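# Close the cardboard box lid over its flaps

## Task

Fold the cardboard box's lid shut so it lies on top of the side flaps, which are already folded in. The box, the cakes and the bricks must stay roughly where they started. At the end, neither gripper (nor its camera cable) may be touching the box, the cakes or the bricks.

## Robot and tools

Robot: two 6-joint arms with parallel grippers, left_arm and right_arm. In the scene frame the origin sits at table-top height halfway between the two nominal bases. +x points out over the table, +z points up, and left_arm is on the +y side (image left/right may not match). Calibrated bases: left_arm at (+0.014, +0.326, 0) m, right_arm at (+0.017, -0.382, 0) m, both facing almost exactly +x. A two-camera stand is fixed to the floor behind the arms.

Joint order for every row and every per-arm list: waist, shoulder, elbow, wrist pitch, wrist yaw, wrist roll. Nominal ranges in rad: waist -2.618..3.054, shoulder 0.000..3.142, elbow 0.000..3.142, wrist pitch -1.571..1.571, wrist yaw -1.571..1.571, wrist roll -2.094..2.094. A true end stop may differ by up to 0.059 rad. A command more than 0.059 rad beyond a stated end, and farther out than the joint now is, gets the call refused. A command past the real stop is clipped to it, and the result may then say "joint sent to its limit". A missing message does not prove there is more travel.

A row is always 14 numbers in one flat list covering both arms: left_arm's six joint angles, then left opening, then right_arm's six angles, then right opening. The angles are absolute joint targets in radians, not offsets. Opening is an absolute command on a -1 (closed) to +1 (fully open) scale. To keep an arm or gripper still, repeat its current value from Joint targets or Tool commands. Writing 0 for an opening is a real command to half-close.

execute_actions(actions, cameras): actions is a list of actions. Each action is a table of up to 15 rows, and each row is one 1/30 s control step. A short table repeats its final row until 15 steps are done. An empty list just reports state and images. cameras is a list of names: cam_left_wrist, cam_right_wrist, or ["all"]. Null or omitted also means all, [] means none, and an unknown name invalidates the call.

move(target, speed, blend, opening_speed, blocking, cameras): target is one 14-number row, or a list of up to 15 rows visited in sequence within a 10 s budget. All joints are interpolated together, so the gripper traces a curve, not a line. There is no obstacle or arm-collision avoidance. speed is in rad/s, 0.01 to 12.57, default 0.5. It is the peak speed of whichever joint travels farthest, and can be given per segment. blend is in rad and rounds corners at intermediate rows; the default 0 means no rounding. opening_speed is the finger command rate per second on the -1..1 scale, at least 0.2; use it to close gently. The first row's openings are applied at the start. Openings changed in later rows are applied once everything has come to rest at that row. blocking=false returns after about 0.5 s while motion continues, and a new move then replaces the running one. The result adds a "move:" line. done means at rest within 0.035 rad of target. off_target means at rest but farther off, often because of contact, friction or weight. Other endings are moving, held (a check withheld steps or the clearance check stopped the path) and fault. limits=held means steps were withheld. Faster motion and targets deeper past a contact mean harder impacts and presses.

wait(seconds 0..10, cameras): lets time pass while the last commands are held, and returns early if a running move finishes. stop(cameras): brakes the running move, which needs some distance. zoom_image(camera, region): camera is cam_left_wrist or cam_right_wrist. region is [x0, y0, x1, y1] in pixels of that camera's latest image, measured from the top-left, at most 504x504. finished_scene(scene): ends the scene and cannot be undone. Call it only once the lid is shut and both hands are clear. Make no further calls in that reply.

Results: end_effector_position (m) and end_effector_quat_wxyz are in the scene frame and can be off by a few cm, more at long reach. The position is the point midway between the finger pads, about 1 cm behind the fingertips. The fingers point along the gripper's +z and open along its y. Joint positions and Joint velocities give each arm's six joints (rad, rad/s) plus the pad gap (m; 0.094 when fully open). "within noise" means that arm is still. Joint targets shows what each joint is currently being driven toward. Tool commands shows the gripper commands in force. grip_measured uses the same scale as opening and can read a little wide when empty. Joint torques are listed in joint order without the gripper and include gravity and friction. Joints 1 to 3 wrap at ±28 N m. "joint command not followed" means the clearance check altered or withheld some steps. It does not keep the grippers apart.

Motion limits: each step, a joint target may lead the measured angle by at most 0.339 rad (waist, shoulder, elbow) or 2.2 rad (wrist joints). Targets implying a gripper jump of more than 200 mm are scaled back. Large changes therefore take several actions.

Cameras: cam_left_wrist and cam_right_wrist, each 672x504, mounted on the wrists. Their poses come from joint readings, so a picture may lag while the arm moves. Calibration (K, distortion, T_world_to_cam) is supplied, with small errors.

Avoid: knocking the box, cakes or bricks out of place or off the table. Avoid fast impacts, hard pushes against the table or fixtures, and any contact between the two arms, including one gripper closing on the other's fingers. Avoid straining a camera cable, and note that cable contact counts as touching. Avoid holding an arm stretched out or pushing against something it cannot move. Motors heat up: MOTOR HOT appears at 75 °C, and at 90 °C an over-temperature fault folds that arm up for good. Move the lid gently, then withdraw both grippers clear of everything.

Each tool is called after "Request:" by a JSON object that holds its "api" and its "payload".

## Session

Request:
{"api": "execute_actions", "payload": {"actions": []}}

Scene clock: 0.00 s.
left_arm: end_effector_position=(+0.3942, +0.3350, +0.1474) grip_measured=+1.000 end_effector_quat_wxyz=(+0.692, -0.028, +0.721, +0.032) | right_arm: end_effector_position=(+0.3974, -0.3910, +0.1321) grip_measured=+1.000 end_effector_quat_wxyz=(+0.653, +0.029, +0.756, +0.013)
Joint positions: left_arm=[-0.036 1.557 0.217 1.298 -0.122 0.003 0.094] | right_arm=[-0.07 1.486 0.241 1.098 -0.015 0.057 0.094]
Joint velocities: within noise
Joint torques (N m): no reading
Heat: left arm: 25 °C; right arm: 27 °C.
Joint targets: left_arm=[-0.036 1.550 0.223 1.300 -0.122 0.002] | right_arm=[-0.070 1.480 0.247 1.096 -0.015 0.056]
Tool commands: left_gripper/opening=+1.0 right_gripper/opening=+1.0

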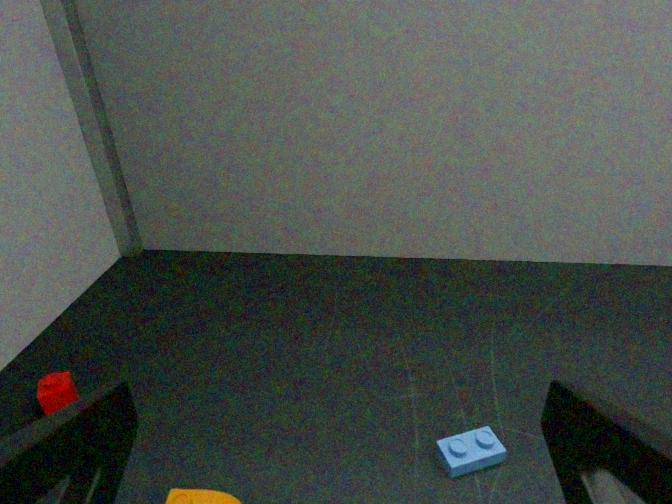

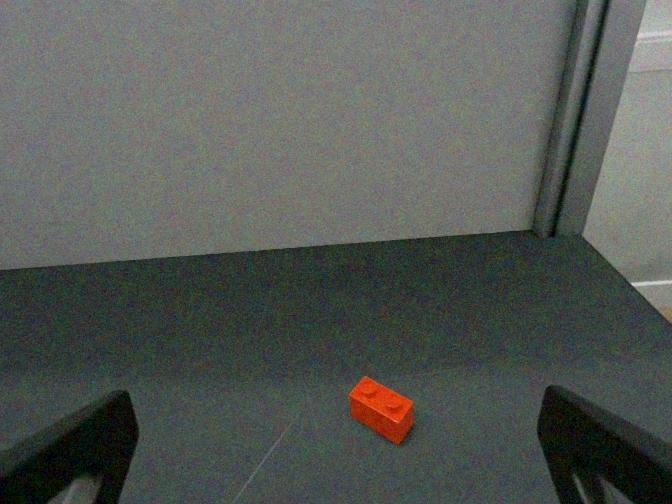

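Request:
{"api": "move", "payload": {"target": [-0.036, 1.2, 0.223, 1.3, -0.9, 0, 1, -0.07, 1.2, 0.247, 1.3, 0.9, 0.056, 1], "speed": 1}}

Scene clock: 5.53 s.
left_arm: end_effector_position=(+0.3049, +0.4574, +0.2466) grip_measured=+1.000 end_effector_quat_wxyz=(+0.729, -0.338, +0.542, +0.245) | right_arm: end_effector_position=(+0.3009, -0.5317, +0.2528) grip_measured=+1.000 end_effector_quat_wxyz=(+0.730, +0.375, +0.515, -0.248)
Joint positions: left_arm=[-0.036 1.213 0.217 1.295 -0.896 0.003 0.094] | right_arm=[-0.07 1.213 0.241 1.281 0.899 0.057 0.094]
Joint velocities: within noise
Joint torques (N m): left_arm=[-0.13 -3.97 8.03 1.14 0.06 -0.06] | right_arm=[-0.05 -3.12 6.43 1.84 -0.03 0.04]
Heat: left arm: 25 °C; right arm: 29 °C.
Joint targets: left_arm=[-0.036 1.200 0.223 1.300 -0.900 0.000] | right_arm=[-0.070 1.200 0.247 1.300 0.900 0.056]
move: done
camera_calibration:
cam_left_wrist: T_world_to_cam=[[0.737156, -0.642476, 0.209347, 0.0187015], [-0.00955068, -0.319687, -0.947475, 0.419346], [0.675655, 0.696437, -0.241795, -0.376991], [0, 0, 0, 1]] pos_world=[0.244935, 0.408625, 0.30225]
cam_right_wrist: T_world_to_cam=[[-0.749058, -0.594599, -0.29217, -0.0184497], [0.12493, 0.306322, -0.943694, 0.407741], [0.650618, -0.743383, -0.15517, -0.466558], [0, 0, 0, 1]] pos_world=[0.238792, -0.482702, 0.306996]

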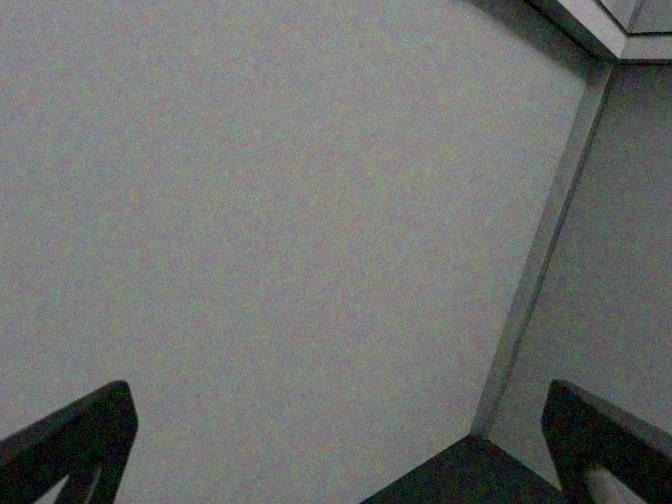

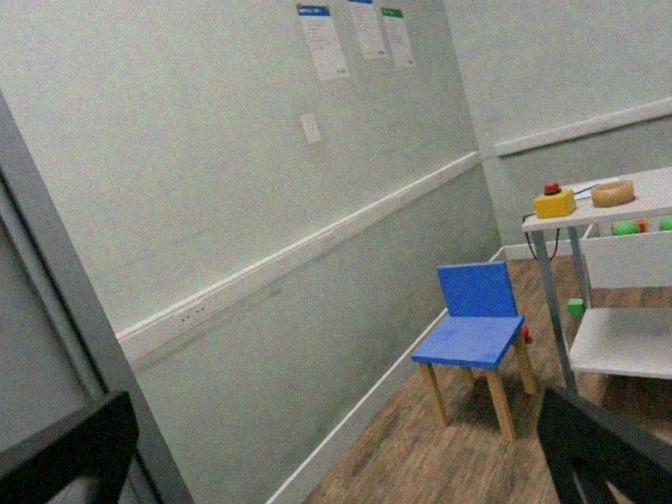

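Request:
{"api": "move", "payload": {"target": [-0.036, 1.2, 0.3, 0.7, 0.9, 0, 1, -0.07, 1.2, 0.3, 0.7, -0.9, 0.056, 1], "speed": 1.2}}

Scene clock: 12.50 s.
left_arm: end_effector_position=(+0.3060, +0.1761, +0.1580) grip_measured=+1.000 end_effector_quat_wxyz=(+0.551, +0.280, +0.705, -0.348) | right_arm: end_effector_position=(+0.3204, -0.2506, +0.1612) grip_measured=+1.000 end_effector_quat_wxyz=(+0.555, -0.234, +0.720, +0.346)
Joint positions: left_arm=[-0.036 1.213 0.264 0.709 0.89 0.003 0.094] | right_arm=[-0.07 1.213 0.274 0.705 -0.892 0.06 0.094]
Joint velocities: within noise
Joint torques (N m): left_arm=[-0.01 -4.38 10.95 1.15 0.22 -0.07] | right_arm=[-0.01 -3.41 8.79 1.71 -0.12 -0.08]
Heat: left arm: 26 °C; right arm: 30 °C.
Joint targets: left_arm=[-0.036 1.200 0.300 0.700 0.900 0.000] | right_arm=[-0.070 1.200 0.300 0.700 -0.900 0.056]
move: off_target (left_arm); left_arm: the elbow is farthest, 0.036 rad from its target
camera_calibration:
cam_left_wrist: T_world_to_cam=[[-0.775677, -0.61053, 0.159932, 0.320923], [-0.448684, 0.355233, -0.820056, 0.240881], [0.443856, -0.707857, -0.549481, 0.163525], [0, 0, 0, 1]] pos_world=[0.28443, 0.226117, 0.236064]
cam_right_wrist: T_world_to_cam=[[0.719176, -0.652835, -0.237891, -0.357278], [-0.482858, -0.223381, -0.846728, 0.279037], [0.499633, 0.723815, -0.475877, 0.18322], [0, 0, 0, 1]] pos_world=[0.300139, -0.303529, 0.238465]

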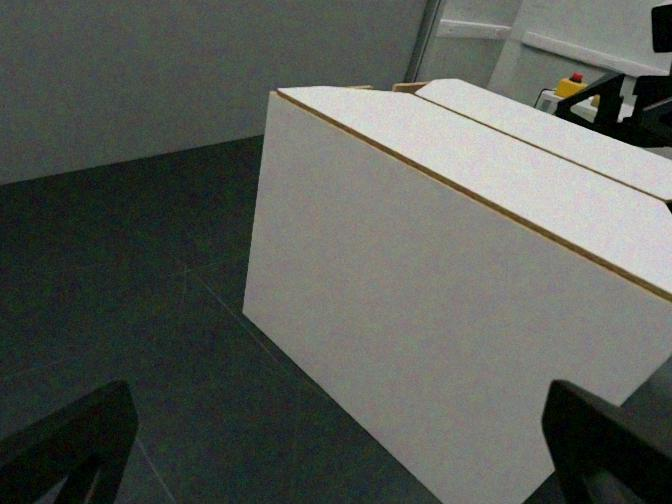

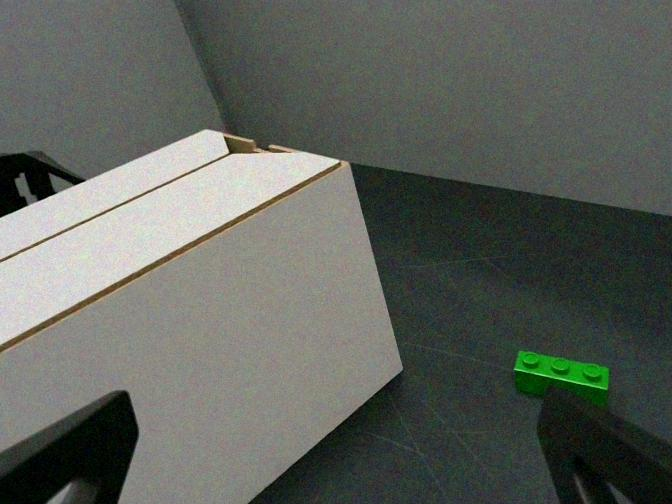

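Request:
{"api": "move", "payload": {"target": [-0.036, 1.0, 0.6, 0.0, 0.9, 0, 1, -0.07, 1.0, 0.6, 0.0, -0.9, 0.056, 1], "speed": 1}}

Request:
{"api": "move", "payload": {"target": [-0.036, 1.2, 0.9, -0.2, 0.9, 0, 1, -0.07, 1.2, 0.9, -0.2, -0.9, 0.056, 1], "speed": 1}}

Scene clock: 22.20 s.
left_arm: end_effector_position=(+0.3017, +0.1762, +0.2129) grip_measured=+1.000 end_effector_quat_wxyz=(+0.478, +0.247, +0.756, -0.372) | right_arm: end_effector_position=(+0.3158, -0.2503, +0.2186) grip_measured=+1.000 end_effector_quat_wxyz=(+0.485, -0.199, +0.767, +0.369)
Joint positions: left_arm=[-0.036 1.012 0.565 0.01 0.89 0.003 0.094] | right_arm=[-0.07 1.011 0.578 0.012 -0.893 0.06 0.094]
Joint velocities: within noise
Joint torques (N m): left_arm=[-0.05 -3.96 12.57 1.11 0.32 -0.06] | right_arm=[0.14 -2.59 9.88 1.64 -0.16 -0.03]
Heat: left arm: 27 °C; right arm: 30 °C.
Joint targets: left_arm=[-0.036 1.000 0.600 0.000 0.900 0.000] | right_arm=[-0.070 1.000 0.600 0.000 -0.900 0.056]
move: done
camera_calibration:
cam_left_wrist: T_world_to_cam=[[-0.730412, -0.611637, 0.303969, 0.264758], [-0.599598, 0.361088, -0.714211, 0.305869], [0.327079, -0.703928, -0.63048, 0.247519], [0, 0, 0, 1]] pos_world=[0.295823, 0.225725, 0.294032]
cam_right_wrist: T_world_to_cam=[[0.662113, -0.650021, -0.372934, -0.291884], [-0.632987, -0.218696, -0.74263, 0.35131], [0.401166, 0.727767, -0.556256, 0.262197], [0, 0, 0, 1]] pos_world=[0.31045, -0.303719, 0.297888]

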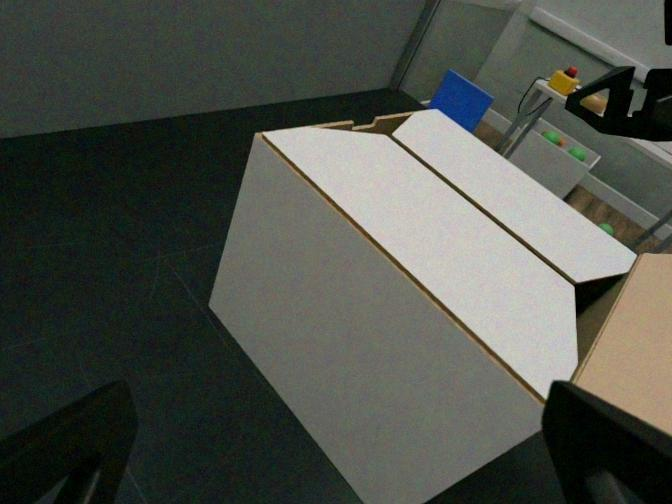

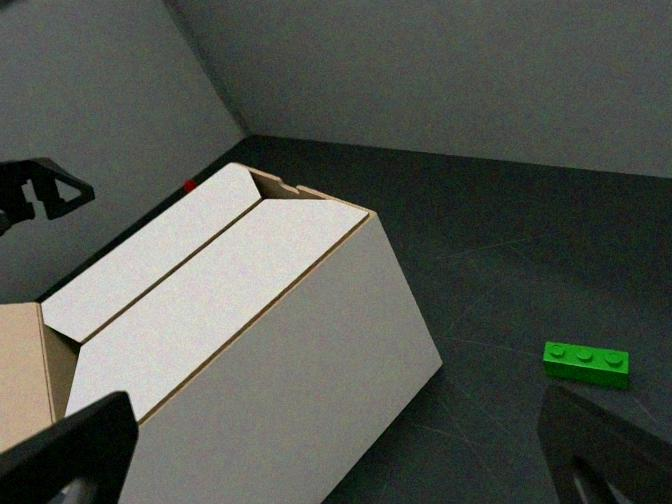

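Scene clock: 23.37 s.
left_arm: end_effector_position=(+0.3425, +0.1747, +0.2510) grip_measured=+1.000 end_effector_quat_wxyz=(+0.447, +0.232, +0.776, -0.380) | right_arm: end_effector_position=(+0.3562, -0.2516, +0.2562) grip_measured=+1.000 end_effector_quat_wxyz=(+0.453, -0.183, +0.786, +0.378)
Joint positions: left_arm=[-0.036 1.196 0.867 -0.189 0.89 0.003 0.094] | right_arm=[-0.07 1.195 0.878 -0.188 -0.894 0.06 0.094]
Joint velocities: within noise
Joint torques (N m): left_arm=[-0.01 -3.92 12.14 1.04 0.31 -0.02] | right_arm=[0.08 -3.02 9.62 1.56 -0.22 -0.07]
Heat: left arm: 27 °C; right arm: 30 °C.
Joint targets: left_arm=[-0.036 1.200 0.900 -0.200 0.900 0.000] | right_arm=[-0.070 1.200 0.900 -0.200 -0.900 0.056]
move: done
camera_calibration:
cam_left_wrist: T_world_to_cam=[[-0.703453, -0.612656, 0.360288, 0.258778], [-0.655451, 0.363178, -0.662182, 0.363775], [0.274841, -0.701965, -0.657045, 0.281355], [0, 0, 0, 1]] pos_world=[0.343147, 0.223928, 0.332513]
cam_right_wrist: T_world_to_cam=[[0.629449, -0.64871, -0.427748, -0.279421], [-0.691626, -0.216812, -0.688945, 0.412161], [0.354184, 0.729498, -0.585137, 0.292548], [0, 0, 0, 1]] pos_world=[0.357327, -0.305315, 0.335615]

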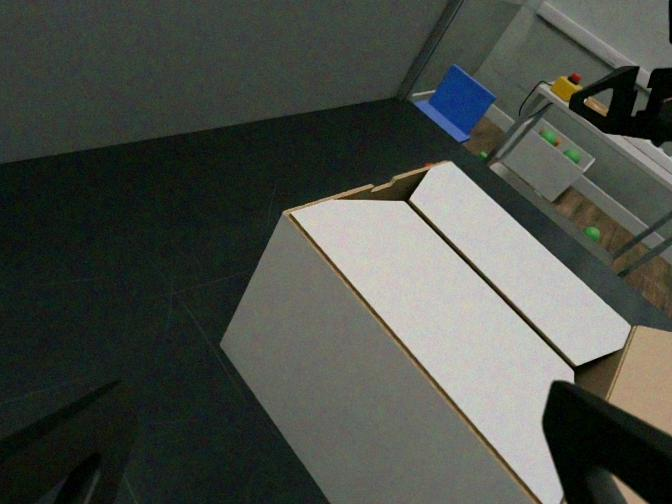

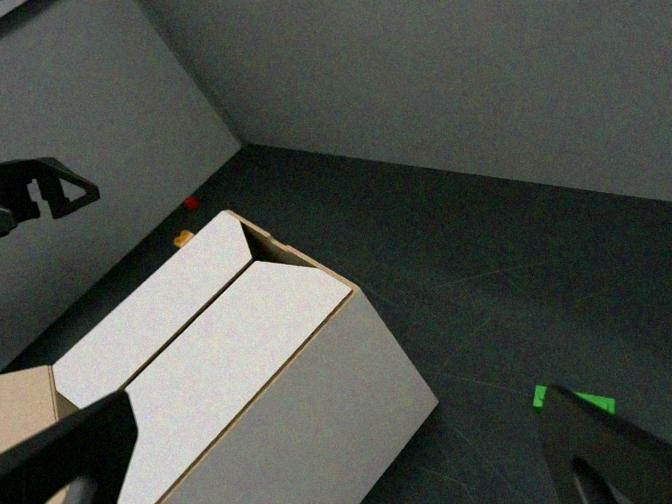

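Request:
{"api": "move", "payload": {"target": [-0.036, 1.2, 0.9, -0.2, 1.5, 0, 1, -0.07, 1.2, 0.9, -0.2, -1.5, 0.056, 1], "speed": 1}}

Scene clock: 28.40 s.
left_arm: end_effector_position=(+0.2562, +0.1384, +0.2991) grip_measured=+1.000 end_effector_quat_wxyz=(+0.360, +0.351, +0.631, -0.590) | right_arm: end_effector_position=(+0.2722, -0.2096, +0.3032) grip_measured=+1.000 end_effector_quat_wxyz=(+0.367, -0.313, +0.650, +0.587)
Joint positions: left_arm=[-0.036 1.196 0.867 -0.192 1.482 0.003 0.094] | right_arm=[-0.07 1.195 0.878 -0.189 -1.484 0.06 0.094]
Joint velocities: within noise
Joint torques (N m): left_arm=[0.01 -3.66 12.27 0.81 0.5 -0.1] | right_arm=[0.12 -2.55 9.51 1.25 -0.37 -0.03]
Heat: left arm: 29 °C; right arm: 30 °C.
Joint targets: left_arm=[-0.036 1.200 0.900 -0.200 1.500 0.000] | right_arm=[-0.070 1.200 0.900 -0.200 -1.500 0.056]
move: done
camera_calibration:
cam_left_wrist: T_world_to_cam=[[-0.877936, -0.0682303, 0.473891, 0.0939815], [-0.452903, 0.439336, -0.775798, 0.3238], [-0.155265, -0.895728, -0.416611, 0.376256], [0, 0, 0, 1]] pos_world=[0.287579, 0.201178, 0.363419]
cam_right_wrist: T_world_to_cam=[[0.837412, -0.116746, -0.533959, -0.0921665], [-0.539858, -0.329326, -0.77466, 0.356674], [-0.0854078, 0.936971, -0.338807, 0.407565], [0, 0, 0, 1]] pos_world=[0.304544, -0.275175, 0.365174]

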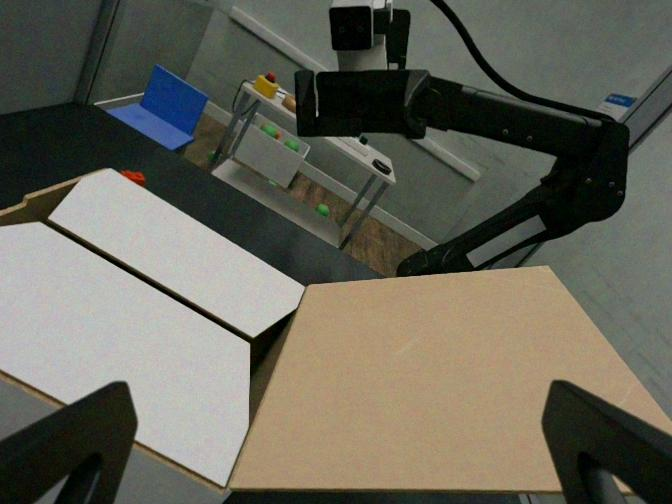

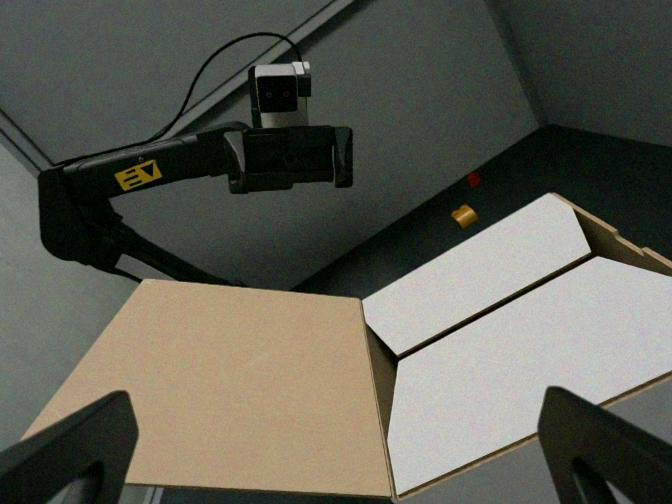

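Request:
{"api": "move", "payload": {"target": [-0.123, 0.69, 0.44, 0.279, 1.527, 0.91, 1, -0.07, 1.2, 0.9, -0.2, -1.5, 0.056, 1], "speed": 0.7}}

Scene clock: 80.23 s.
left_arm: end_effector_position=(+0.1405, +0.1306, +0.2916) grip_measured=+1.000 end_effector_quat_wxyz=(+0.664, +0.678, +0.197, -0.244) | right_arm: end_effector_position=(+0.2721, -0.2096, +0.3033) grip_measured=+1.000 end_effector_quat_wxyz=(+0.366, -0.313, +0.650, +0.587)
Joint positions: left_arm=[-0.118 0.697 0.46 0.273 1.52 0.9 0.094] | right_arm=[-0.07 1.195 0.878 -0.189 -1.485 0.06 0.094]
Joint velocities: within noise
Joint torques (N m): left_arm=[-0.28 -0.68 7.16 0.95 0.09 0.02] | right_arm=[-0.14 -2.76 9.47 1.21 -0.32 0]
Heat: left arm: 34 °C; right arm: 33 °C.
Joint targets: left_arm=[-0.123 0.690 0.440 0.279 1.527 0.910] | right_arm=[-0.070 1.200 0.900 -0.200 -1.500 0.056]
move: done
camera_calibration:
cam_left_wrist: T_world_to_cam=[[-0.576041, 0.025787, -0.817014, 0.317144], [0.764884, 0.369548, -0.527623, 0.0346083], [0.28832, -0.928854, -0.232599, 0.236544], [0, 0, 0, 1]] pos_world=[0.0880166, 0.198747, 0.332391]
cam_right_wrist: T_world_to_cam=[[0.837456, -0.11604, -0.534044, -0.0918702], [-0.539694, -0.329397, -0.774743, 0.356581], [-0.0860113, 0.937034, -0.338482, 0.407639], [0, 0, 0, 1]] pos_world=[0.304444, -0.275175, 0.365174]

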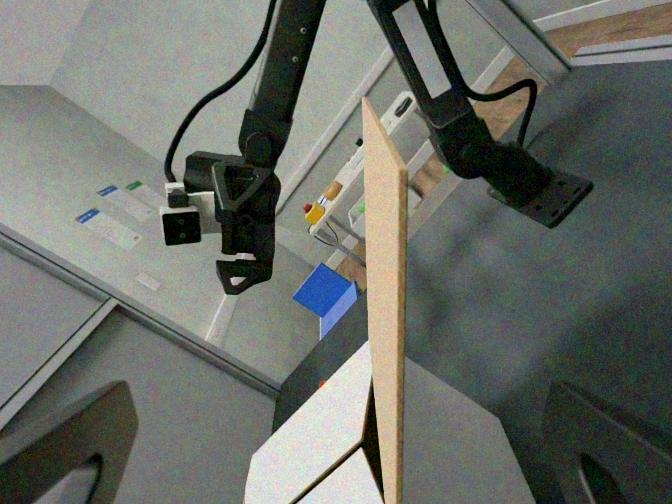

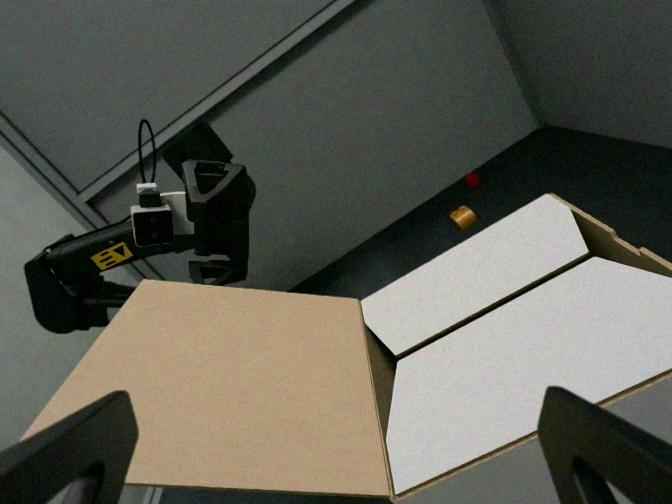

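Request:
{"api": "move", "payload": {"target": [-0.484, 0.796, 0.41, 0.385, 1.166, 0.91, 1, -0.07, 1.2, 0.9, -0.2, -1.5, 0.056, 1], "speed": 0.3}}

Scene clock: 89.20 s.
left_arm: end_effector_position=(+0.1377, +0.0754, +0.2772) grip_measured=+1.000 end_effector_quat_wxyz=(+0.661, +0.676, +0.201, -0.256) | right_arm: end_effector_position=(+0.2721, -0.2096, +0.3033) grip_measured=+1.000 end_effector_quat_wxyz=(+0.366, -0.313, +0.650, +0.587)
Joint positions: left_arm=[-0.479 0.795 0.43 0.376 1.172 0.902 0.094] | right_arm=[-0.07 1.195 0.878 -0.189 -1.485 0.06 0.094]
Joint velocities: within noise
Joint torques (N m): left_arm=[-0.44 -0.84 7.3 1.16 -0.07 0.1] | right_arm=[-0.03 -2.66 9.4 1.21 -0.33 -0.05]
Heat: left arm: 31 °C; right arm: 34 °C.
Joint targets: left_arm=[-0.484 0.796 0.410 0.385 1.166 0.910] | right_arm=[-0.070 1.200 0.900 -0.200 -1.500 0.056]
move: done
camera_calibration:
cam_left_wrist: T_world_to_cam=[[-0.594706, 0.0325372, -0.803284, 0.30343], [0.756869, 0.359545, -0.54578, 0.056541], [0.271059, -0.93256, -0.23845, 0.186948], [0, 0, 0, 1]] pos_world=[0.0869837, 0.144138, 0.319177]
cam_right_wrist: T_world_to_cam=[[0.837456, -0.11604, -0.534044, -0.0918702], [-0.539694, -0.329397, -0.774743, 0.356581], [-0.0860113, 0.937034, -0.338482, 0.407639], [0, 0, 0, 1]] pos_world=[0.304444, -0.275175, 0.365174]

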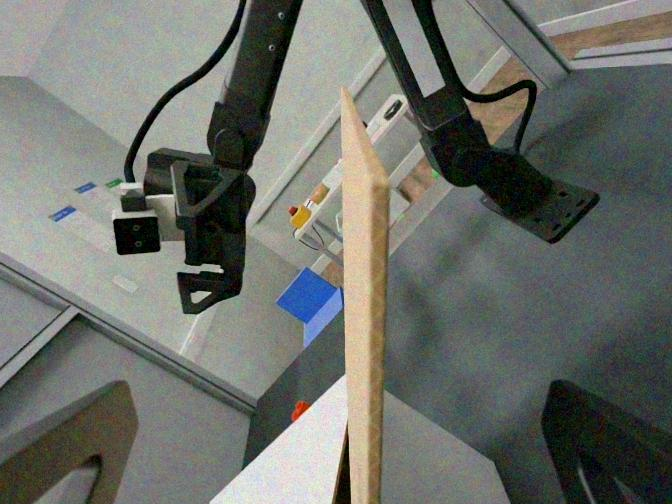

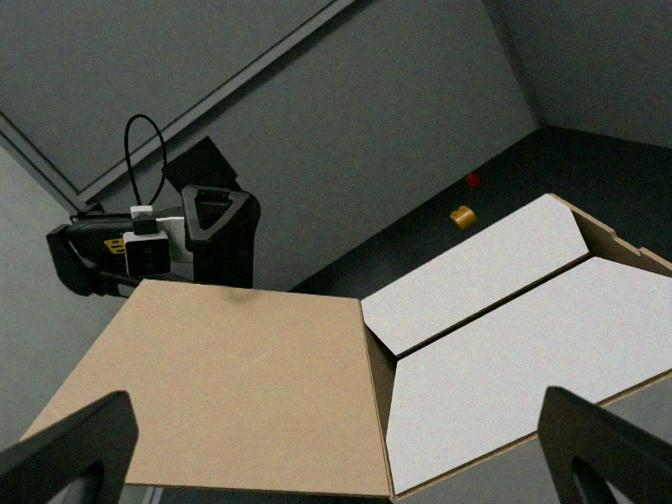

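Request:
{"api": "move", "payload": {"target": [-0.61, 0.88, 0.437, 0.44, 1.042, 0.91, 1, -0.07, 1.2, 0.9, -0.2, -1.5, 0.056, 1], "speed": 0.2}}

Request:
{"api": "move", "payload": {"target": [-0.728, 0.961, 0.464, 0.49, 0.922, 0.91, 1, -0.07, 1.2, 0.9, -0.2, -1.5, 0.056, 1], "speed": 0.2}}

Scene clock: 100.90 s.
left_arm: end_effector_position=(+0.1380, +0.0512, +0.2666) grip_measured=+1.000 end_effector_quat_wxyz=(+0.653, +0.678, +0.211, -0.263) | right_arm: end_effector_position=(+0.2721, -0.2096, +0.3033) grip_measured=+1.000 end_effector_quat_wxyz=(+0.366, -0.313, +0.650, +0.587)
Joint positions: left_arm=[-0.605 0.879 0.43 0.431 1.047 0.902 0.094] | right_arm=[-0.07 1.195 0.878 -0.189 -1.485 0.06 0.094]
Joint velocities: within noise
Joint torques (N m): left_arm=[-0.09 -1.72 9.58 1.26 -0.01 0.08] | right_arm=[0.1 -2.84 9.4 1.23 -0.31 -0.06]
Heat: left arm: 30 °C; right arm: 34 °C.
Joint targets: left_arm=[-0.610 0.880 0.437 0.440 1.042 0.910] | right_arm=[-0.070 1.200 0.900 -0.200 -1.500 0.056]
move: done
camera_calibration:
cam_left_wrist: T_world_to_cam=[[-0.614405, 0.045741, -0.787664, 0.293739], [0.743579, 0.367373, -0.558683, 0.0640537], [0.263812, -0.928948, -0.259728, 0.168283], [0, 0, 0, 1]] pos_world=[0.0884505, 0.119358, 0.310861]
cam_right_wrist: T_world_to_cam=[[0.837456, -0.11604, -0.534044, -0.0918702], [-0.539694, -0.329397, -0.774743, 0.356581], [-0.0860113, 0.937034, -0.338482, 0.407639], [0, 0, 0, 1]] pos_world=[0.304444, -0.275175, 0.365174]

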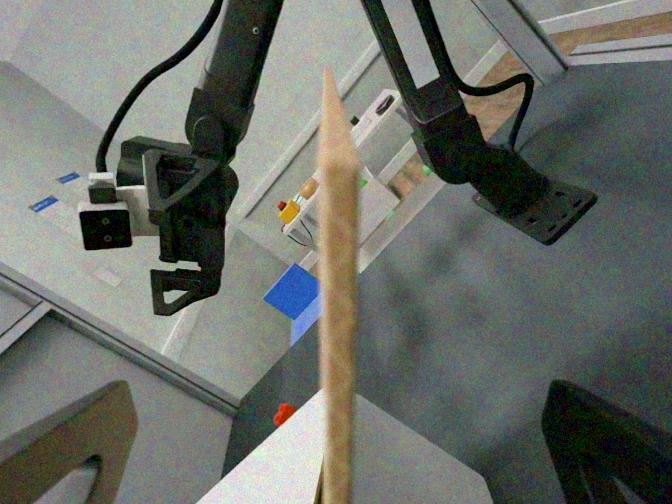

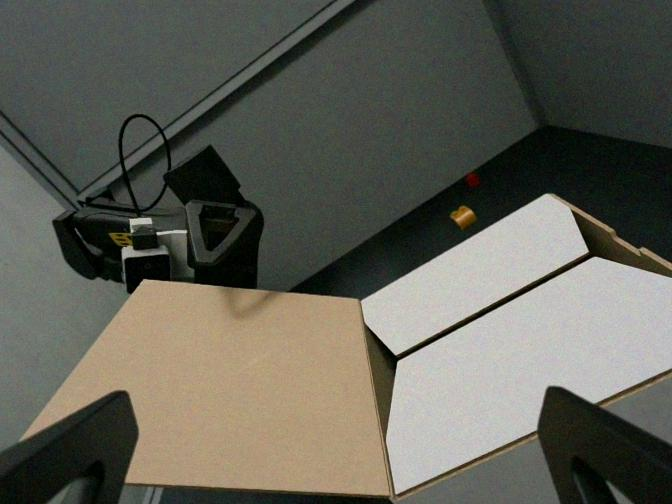

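Scene clock: 102.13 s.
left_arm: end_effector_position=(+0.1349, +0.0277, +0.2540) grip_measured=+1.000 end_effector_quat_wxyz=(+0.643, +0.683, +0.221, -0.267) | right_arm: end_effector_position=(+0.2721, -0.2096, +0.3033) grip_measured=+1.000 end_effector_quat_wxyz=(+0.366, -0.313, +0.650, +0.587)
Joint positions: left_arm=[-0.723 0.959 0.43 0.48 0.926 0.903 0.094] | right_arm=[-0.07 1.195 0.878 -0.189 -1.485 0.06 0.094]
Joint velocities: within noise
Joint torques (N m): left_arm=[-0.59 -2.03 12.27 1.36 0.01 0.05] | right_arm=[-0.02 -2.8 9.61 1.24 -0.32 -0.03]
Heat: left arm: 31 °C; right arm: 34 °C.
Joint targets: left_arm=[-0.728 0.961 0.464 0.490 0.922 0.910] | right_arm=[-0.070 1.200 0.900 -0.200 -1.500 0.056]
move: done
camera_calibration:
cam_left_wrist: T_world_to_cam=[[-0.630781, 0.0616274, -0.773509, 0.281113], [0.73103, 0.381477, -0.565747, 0.0710283], [0.26021, -0.922322, -0.28568, 0.150934], [0, 0, 0, 1]] pos_world=[0.0861228, 0.0947895, 0.300747]
cam_right_wrist: T_world_to_cam=[[0.837456, -0.11604, -0.534044, -0.0918702], [-0.539694, -0.329397, -0.774743, 0.356581], [-0.0860113, 0.937034, -0.338482, 0.407639], [0, 0, 0, 1]] pos_world=[0.304444, -0.275175, 0.365174]

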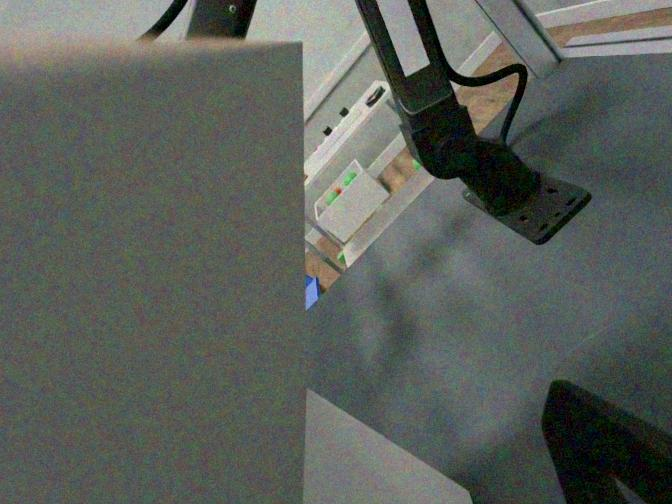

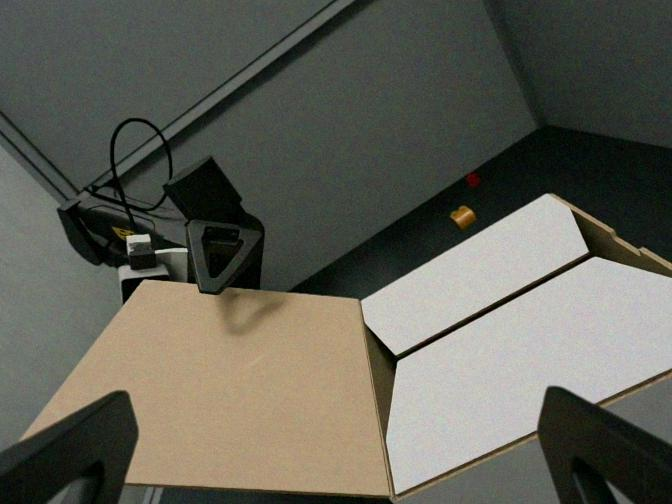

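Request:
{"api": "move", "payload": {"target": [[-0.61, 0.85, 0.5, 0.35, 1.042, 0.91, 1, -0.07, 1.2, 0.9, -0.2, -1.5, 0.056, 1], [-0.7196, 0.70, 0.545, 0.185, 0.93, 0.91, 1, -0.07, 1.2, 0.9, -0.2, -1.5, 0.056, 1]], "speed": 0.3}}

Request:
{"api": "move", "payload": {"target": [-0.86, 0.817, 0.595, 0.255, 0.79, 0.91, 1, -0.07, 1.2, 0.9, -0.2, -1.5, 0.056, 1], "speed": 0.2}}

Scene clock: 114.73 s.
left_arm: end_effector_position=(+0.1068, +0.0542, +0.3000) grip_measured=+1.000 end_effector_quat_wxyz=(+0.658, +0.677, +0.205, -0.259) | right_arm: end_effector_position=(+0.2721, -0.2096, +0.3033) grip_measured=+1.000 end_effector_quat_wxyz=(+0.366, -0.313, +0.650, +0.587)
Joint positions: left_arm=[-0.715 0.707 0.507 0.199 0.935 0.903 0.094] | right_arm=[-0.07 1.195 0.878 -0.189 -1.485 0.06 0.094]
Joint velocities: within noise
Joint torques (N m): left_arm=[-0.42 -1.07 12.93 1.07 -0.03 0.06] | right_arm=[-0.01 -2.8 9.31 1.23 -0.37 -0.01]
Heat: left arm: 33 °C; right arm: 34 °C.
Joint targets: left_arm=[-0.719 0.700 0.545 0.185 0.930 0.910] | right_arm=[-0.070 1.200 0.900 -0.200 -1.500 0.056]
move: off_target (left_arm); left_arm: the elbow is farthest, 0.038 rad from its target
camera_calibration:
cam_left_wrist: T_world_to_cam=[[-0.602524, 0.0368673, -0.797249, 0.302717], [0.751272, 0.363341, -0.550975, 0.101946], [0.26936, -0.930927, -0.246619, 0.183525], [0, 0, 0, 1]] pos_world=[0.0563709, 0.122646, 0.342771]
cam_right_wrist: T_world_to_cam=[[0.837456, -0.11604, -0.534044, -0.0918702], [-0.539694, -0.329397, -0.774743, 0.356581], [-0.0860113, 0.937034, -0.338482, 0.407639], [0, 0, 0, 1]] pos_world=[0.304444, -0.275175, 0.365174]

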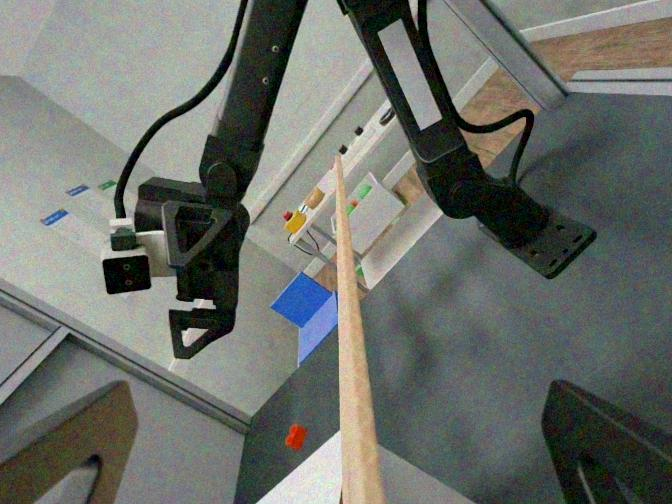

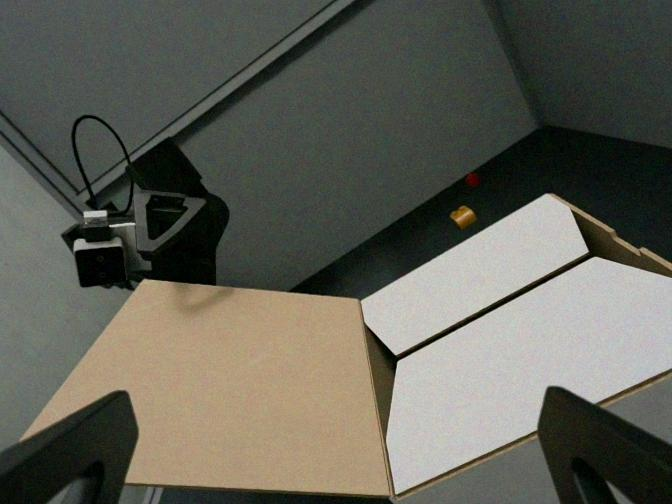

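Scene clock: 116.07 s.
left_arm: end_effector_position=(+0.1058, +0.0250, +0.3011) grip_measured=+1.000 end_effector_quat_wxyz=(+0.652, +0.680, +0.211, -0.261) | right_arm: end_effector_position=(+0.2721, -0.2096, +0.3033) grip_measured=+1.000 end_effector_quat_wxyz=(+0.366, -0.313, +0.650, +0.587)
Joint positions: left_arm=[-0.855 0.816 0.553 0.244 0.795 0.903 0.094] | right_arm=[-0.07 1.195 0.878 -0.189 -1.485 0.06 0.094]
Joint velocities: within noise
Joint torques (N m): left_arm=[-0.28 -1.11 13.57 1.41 -0.05 0.02] | right_arm=[0.08 -2.69 9.39 1.24 -0.37 0.01]
Heat: left arm: 33 °C; right arm: 34 °C.
Joint targets: left_arm=[-0.860 0.817 0.595 0.255 0.790 0.910] | right_arm=[-0.070 1.200 0.900 -0.200 -1.500 0.056]
move: off_target (left_arm); left_arm: the elbow is farthest, 0.042 rad from its target
camera_calibration:
cam_left_wrist: T_world_to_cam=[[-0.611878, 0.0481527, -0.789485, 0.302564], [0.744745, 0.371238, -0.554561, 0.115358], [0.266383, -0.927288, -0.263014, 0.162042], [0, 0, 0, 1]] pos_world=[0.0560552, 0.0928655, 0.345462]
cam_right_wrist: T_world_to_cam=[[0.837456, -0.11604, -0.534044, -0.0918702], [-0.539694, -0.329397, -0.774743, 0.356581], [-0.0860113, 0.937034, -0.338482, 0.407639], [0, 0, 0, 1]] pos_world=[0.304444, -0.275175, 0.365174]

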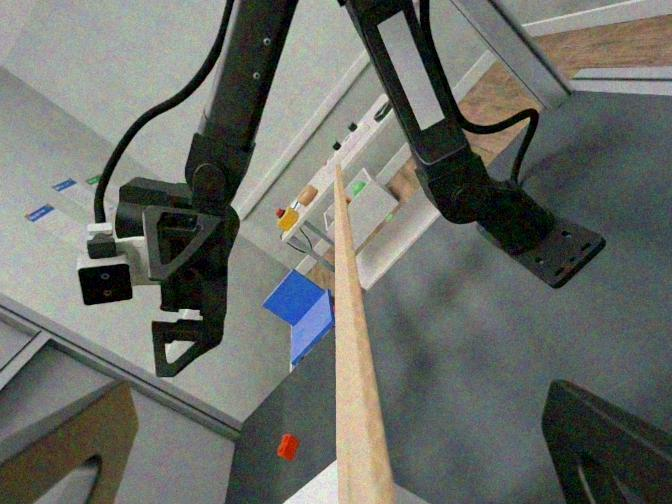

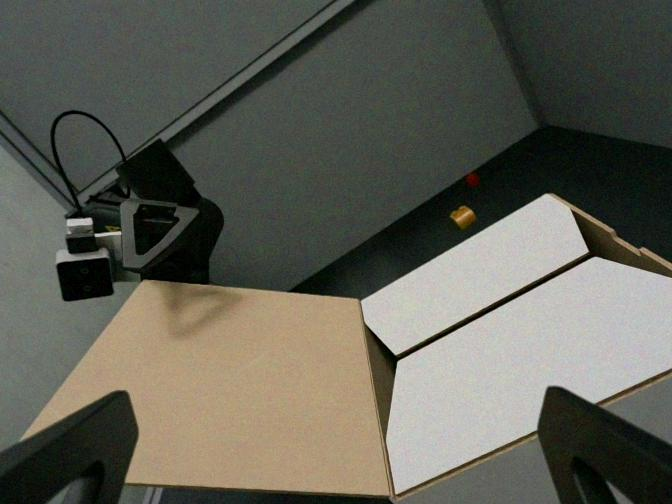

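Request:
{"api": "move", "payload": {"target": [[-0.86, 0.817, 0.595, 0.255, 0.79, 0.91, 0.1, -0.07, 1.2, 0.9, -0.2, -1.5, 0.056, 1], [-0.635, 1.067, 0.87, 0.206, 1.015, 0.44, 0.1, -0.07, 1.2, 0.9, -0.2, -1.5, 0.056, 1]], "speed": 0.25}}

Scene clock: 130.17 s.
left_arm: end_effector_position=(+0.1726, +0.0189, +0.3468) grip_measured=+0.103 end_effector_quat_wxyz=(+0.578, +0.613, +0.360, -0.401) | right_arm: end_effector_position=(+0.2721, -0.2096, +0.3033) grip_measured=+1.000 end_effector_quat_wxyz=(+0.366, -0.313, +0.650, +0.587)
Joint positions: left_arm=[-0.64 1.065 0.827 0.217 1.006 0.451 0.052] | right_arm=[-0.07 1.195 0.878 -0.189 -1.485 0.06 0.094]
Joint velocities: within noise
Joint torques (N m): left_arm=[0.5 -3.12 13.27 1.1 0.13 -0.19] | right_arm=[-0.1 -2.85 9.48 1.19 -0.33 -0.04]
Heat: left arm: 36 °C; right arm: 34 °C.
Joint targets: left_arm=[-0.635 1.067 0.870 0.206 1.015 0.440] | right_arm=[-0.070 1.200 0.900 -0.200 -1.500 0.056]
move: off_target (left_arm); left_arm: the elbow is farthest, 0.043 rad from its target
camera_calibration:
cam_left_wrist: T_world_to_cam=[[-0.896559, 0.0607473, -0.43874, 0.307016], [0.424572, 0.400055, -0.812216, 0.237429], [0.12618, -0.914476, -0.384464, 0.216681], [0, 0, 0, 1]] pos_world=[0.147111, 0.0845143, 0.41085]
cam_right_wrist: T_world_to_cam=[[0.837456, -0.11604, -0.534044, -0.0918702], [-0.539694, -0.329397, -0.774743, 0.356581], [-0.0860113, 0.937034, -0.338482, 0.407639], [0, 0, 0, 1]] pos_world=[0.304444, -0.275175, 0.365174]

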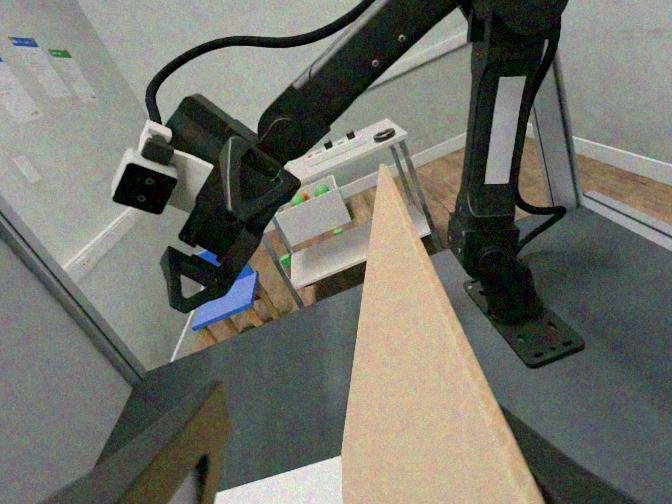

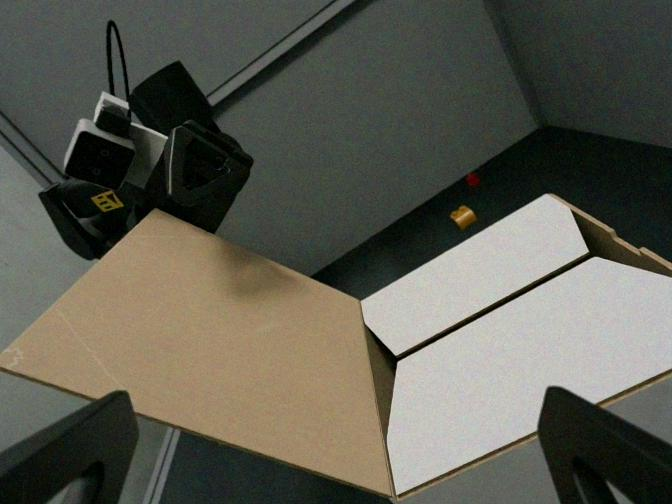

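Request:
{"api": "move", "payload": {"target": [-0.4825, 1.352, 1.14, 0.25, 1.1675, 0.0, 0.1, -0.07, 1.2, 0.9, -0.2, -1.5, 0.056, 1], "speed": 0.25}}

Request:
{"api": "move", "payload": {"target": [-0.377, 1.695, 1.365, 0.37, 1.273, -0.524, 0.1, -0.07, 1.2, 0.9, -0.2, -1.5, 0.056, 1], "speed": 0.25}}

Scene clock: 135.07 s.
left_arm: end_effector_position=(+0.2509, +0.0140, +0.3721) grip_measured=+0.103 end_effector_quat_wxyz=(+0.479, +0.520, +0.482, -0.518) | right_arm: end_effector_position=(+0.2721, -0.2096, +0.3033) grip_measured=+1.000 end_effector_quat_wxyz=(+0.366, -0.313, +0.650, +0.587)
Joint positions: left_arm=[-0.487 1.347 1.098 0.238 1.159 0.008 0.052] | right_arm=[-0.07 1.195 0.878 -0.189 -1.485 0.06 0.094]
Joint velocities: within noise
Joint torques (N m): left_arm=[0.23 -5.29 13.31 1.21 0.08 -0.11] | right_arm=[0.03 -2.62 9.62 1.24 -0.32 -0.02]
Heat: left arm: 36 °C; right arm: 34 °C.
Joint targets: left_arm=[-0.483 1.352 1.140 0.250 1.168 0.000] | right_arm=[-0.070 1.200 0.900 -0.200 -1.500 0.056]
move: off_target (left_arm); left_arm: the elbow is farthest, 0.042 rad from its target
camera_calibration:
cam_left_wrist: T_world_to_cam=[[-0.997722, 0.0648286, -0.0186373, 0.257637], [0.0444693, 0.424393, -0.904386, 0.355963], [-0.0507205, -0.903155, -0.426309, 0.271849], [0, 0, 0, 1]] pos_world=[0.255009, 0.0777512, 0.442621]
cam_right_wrist: T_world_to_cam=[[0.837456, -0.11604, -0.534044, -0.0918702], [-0.539694, -0.329397, -0.774743, 0.356581], [-0.0860113, 0.937034, -0.338482, 0.407639], [0, 0, 0, 1]] pos_world=[0.304444, -0.275175, 0.365174]

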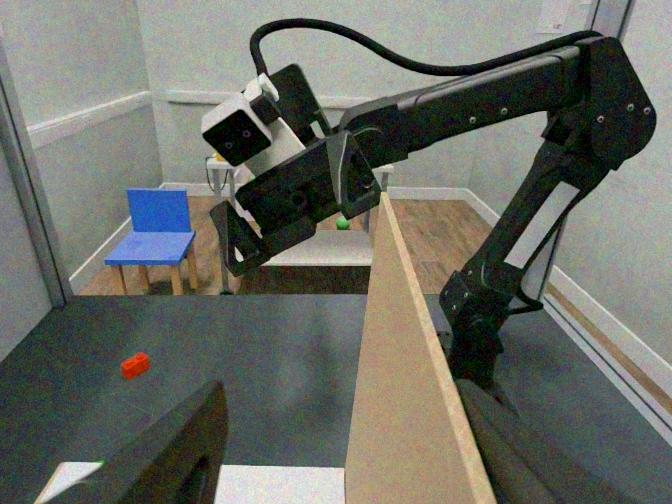

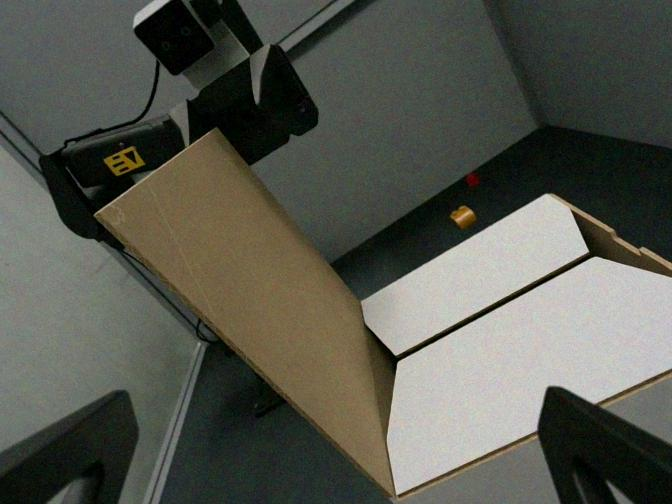

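Scene clock: 137.83 s.
left_arm: end_effector_position=(+0.3445, +0.0086, +0.3486) grip_measured=+0.103 end_effector_quat_wxyz=(+0.329, +0.377, +0.599, -0.625) | right_arm: end_effector_position=(+0.2721, -0.2096, +0.3033) grip_measured=+1.000 end_effector_quat_wxyz=(+0.366, -0.313, +0.650, +0.587)
Joint positions: left_arm=[-0.382 1.687 1.322 0.357 1.264 -0.517 0.052] | right_arm=[-0.07 1.195 0.878 -0.189 -1.485 0.06 0.094]
Joint velocities: within noise
Joint torques (N m): left_arm=[0.47 -8.31 13.07 1.23 0.09 -0.11] | right_arm=[-0.27 -2.77 9.55 1.23 -0.35 -0.05]
Heat: left arm: 36 °C; right arm: 34 °C.
Joint targets: left_arm=[-0.377 1.695 1.365 0.370 1.273 -0.524] | right_arm=[-0.070 1.200 0.900 -0.200 -1.500 0.056]
move: off_target (left_arm); left_arm: the elbow is farthest, 0.043 rad from its target
camera_calibration:
cam_left_wrist: T_world_to_cam=[[-0.87412, 0.0536443, 0.482738, 0.133686], [-0.408366, 0.456924, -0.790227, 0.448806], [-0.262966, -0.887887, -0.3775, 0.317642], [0, 0, 0, 1]] pos_world=[0.383663, 0.0697887, 0.410033]
cam_right_wrist: T_world_to_cam=[[0.837456, -0.11604, -0.534044, -0.0918702], [-0.539694, -0.329397, -0.774743, 0.356581], [-0.0860113, 0.937034, -0.338482, 0.407639], [0, 0, 0, 1]] pos_world=[0.304444, -0.275175, 0.365174]

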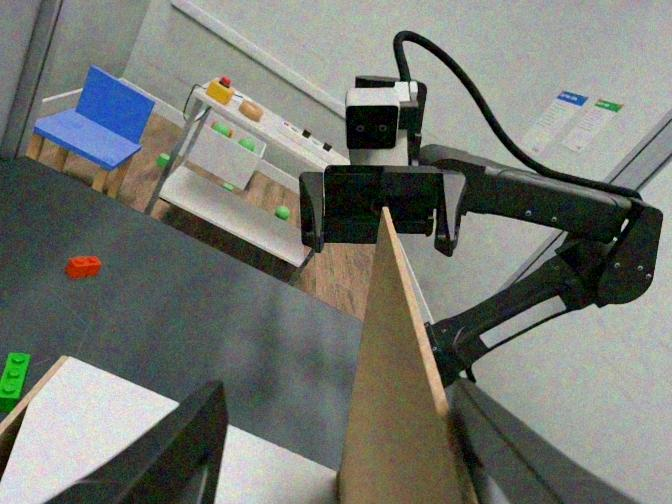

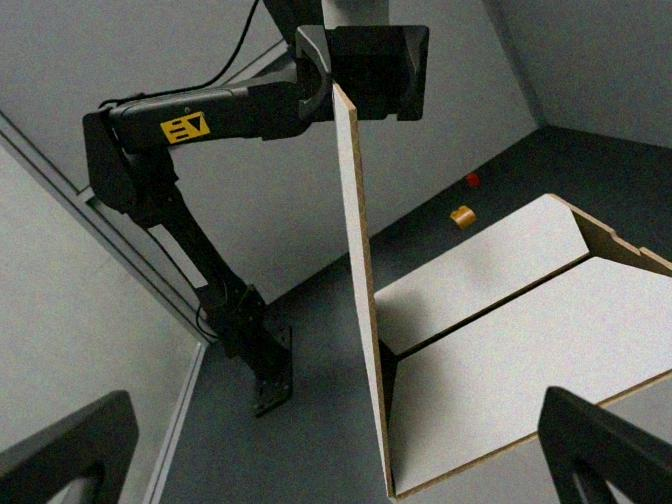

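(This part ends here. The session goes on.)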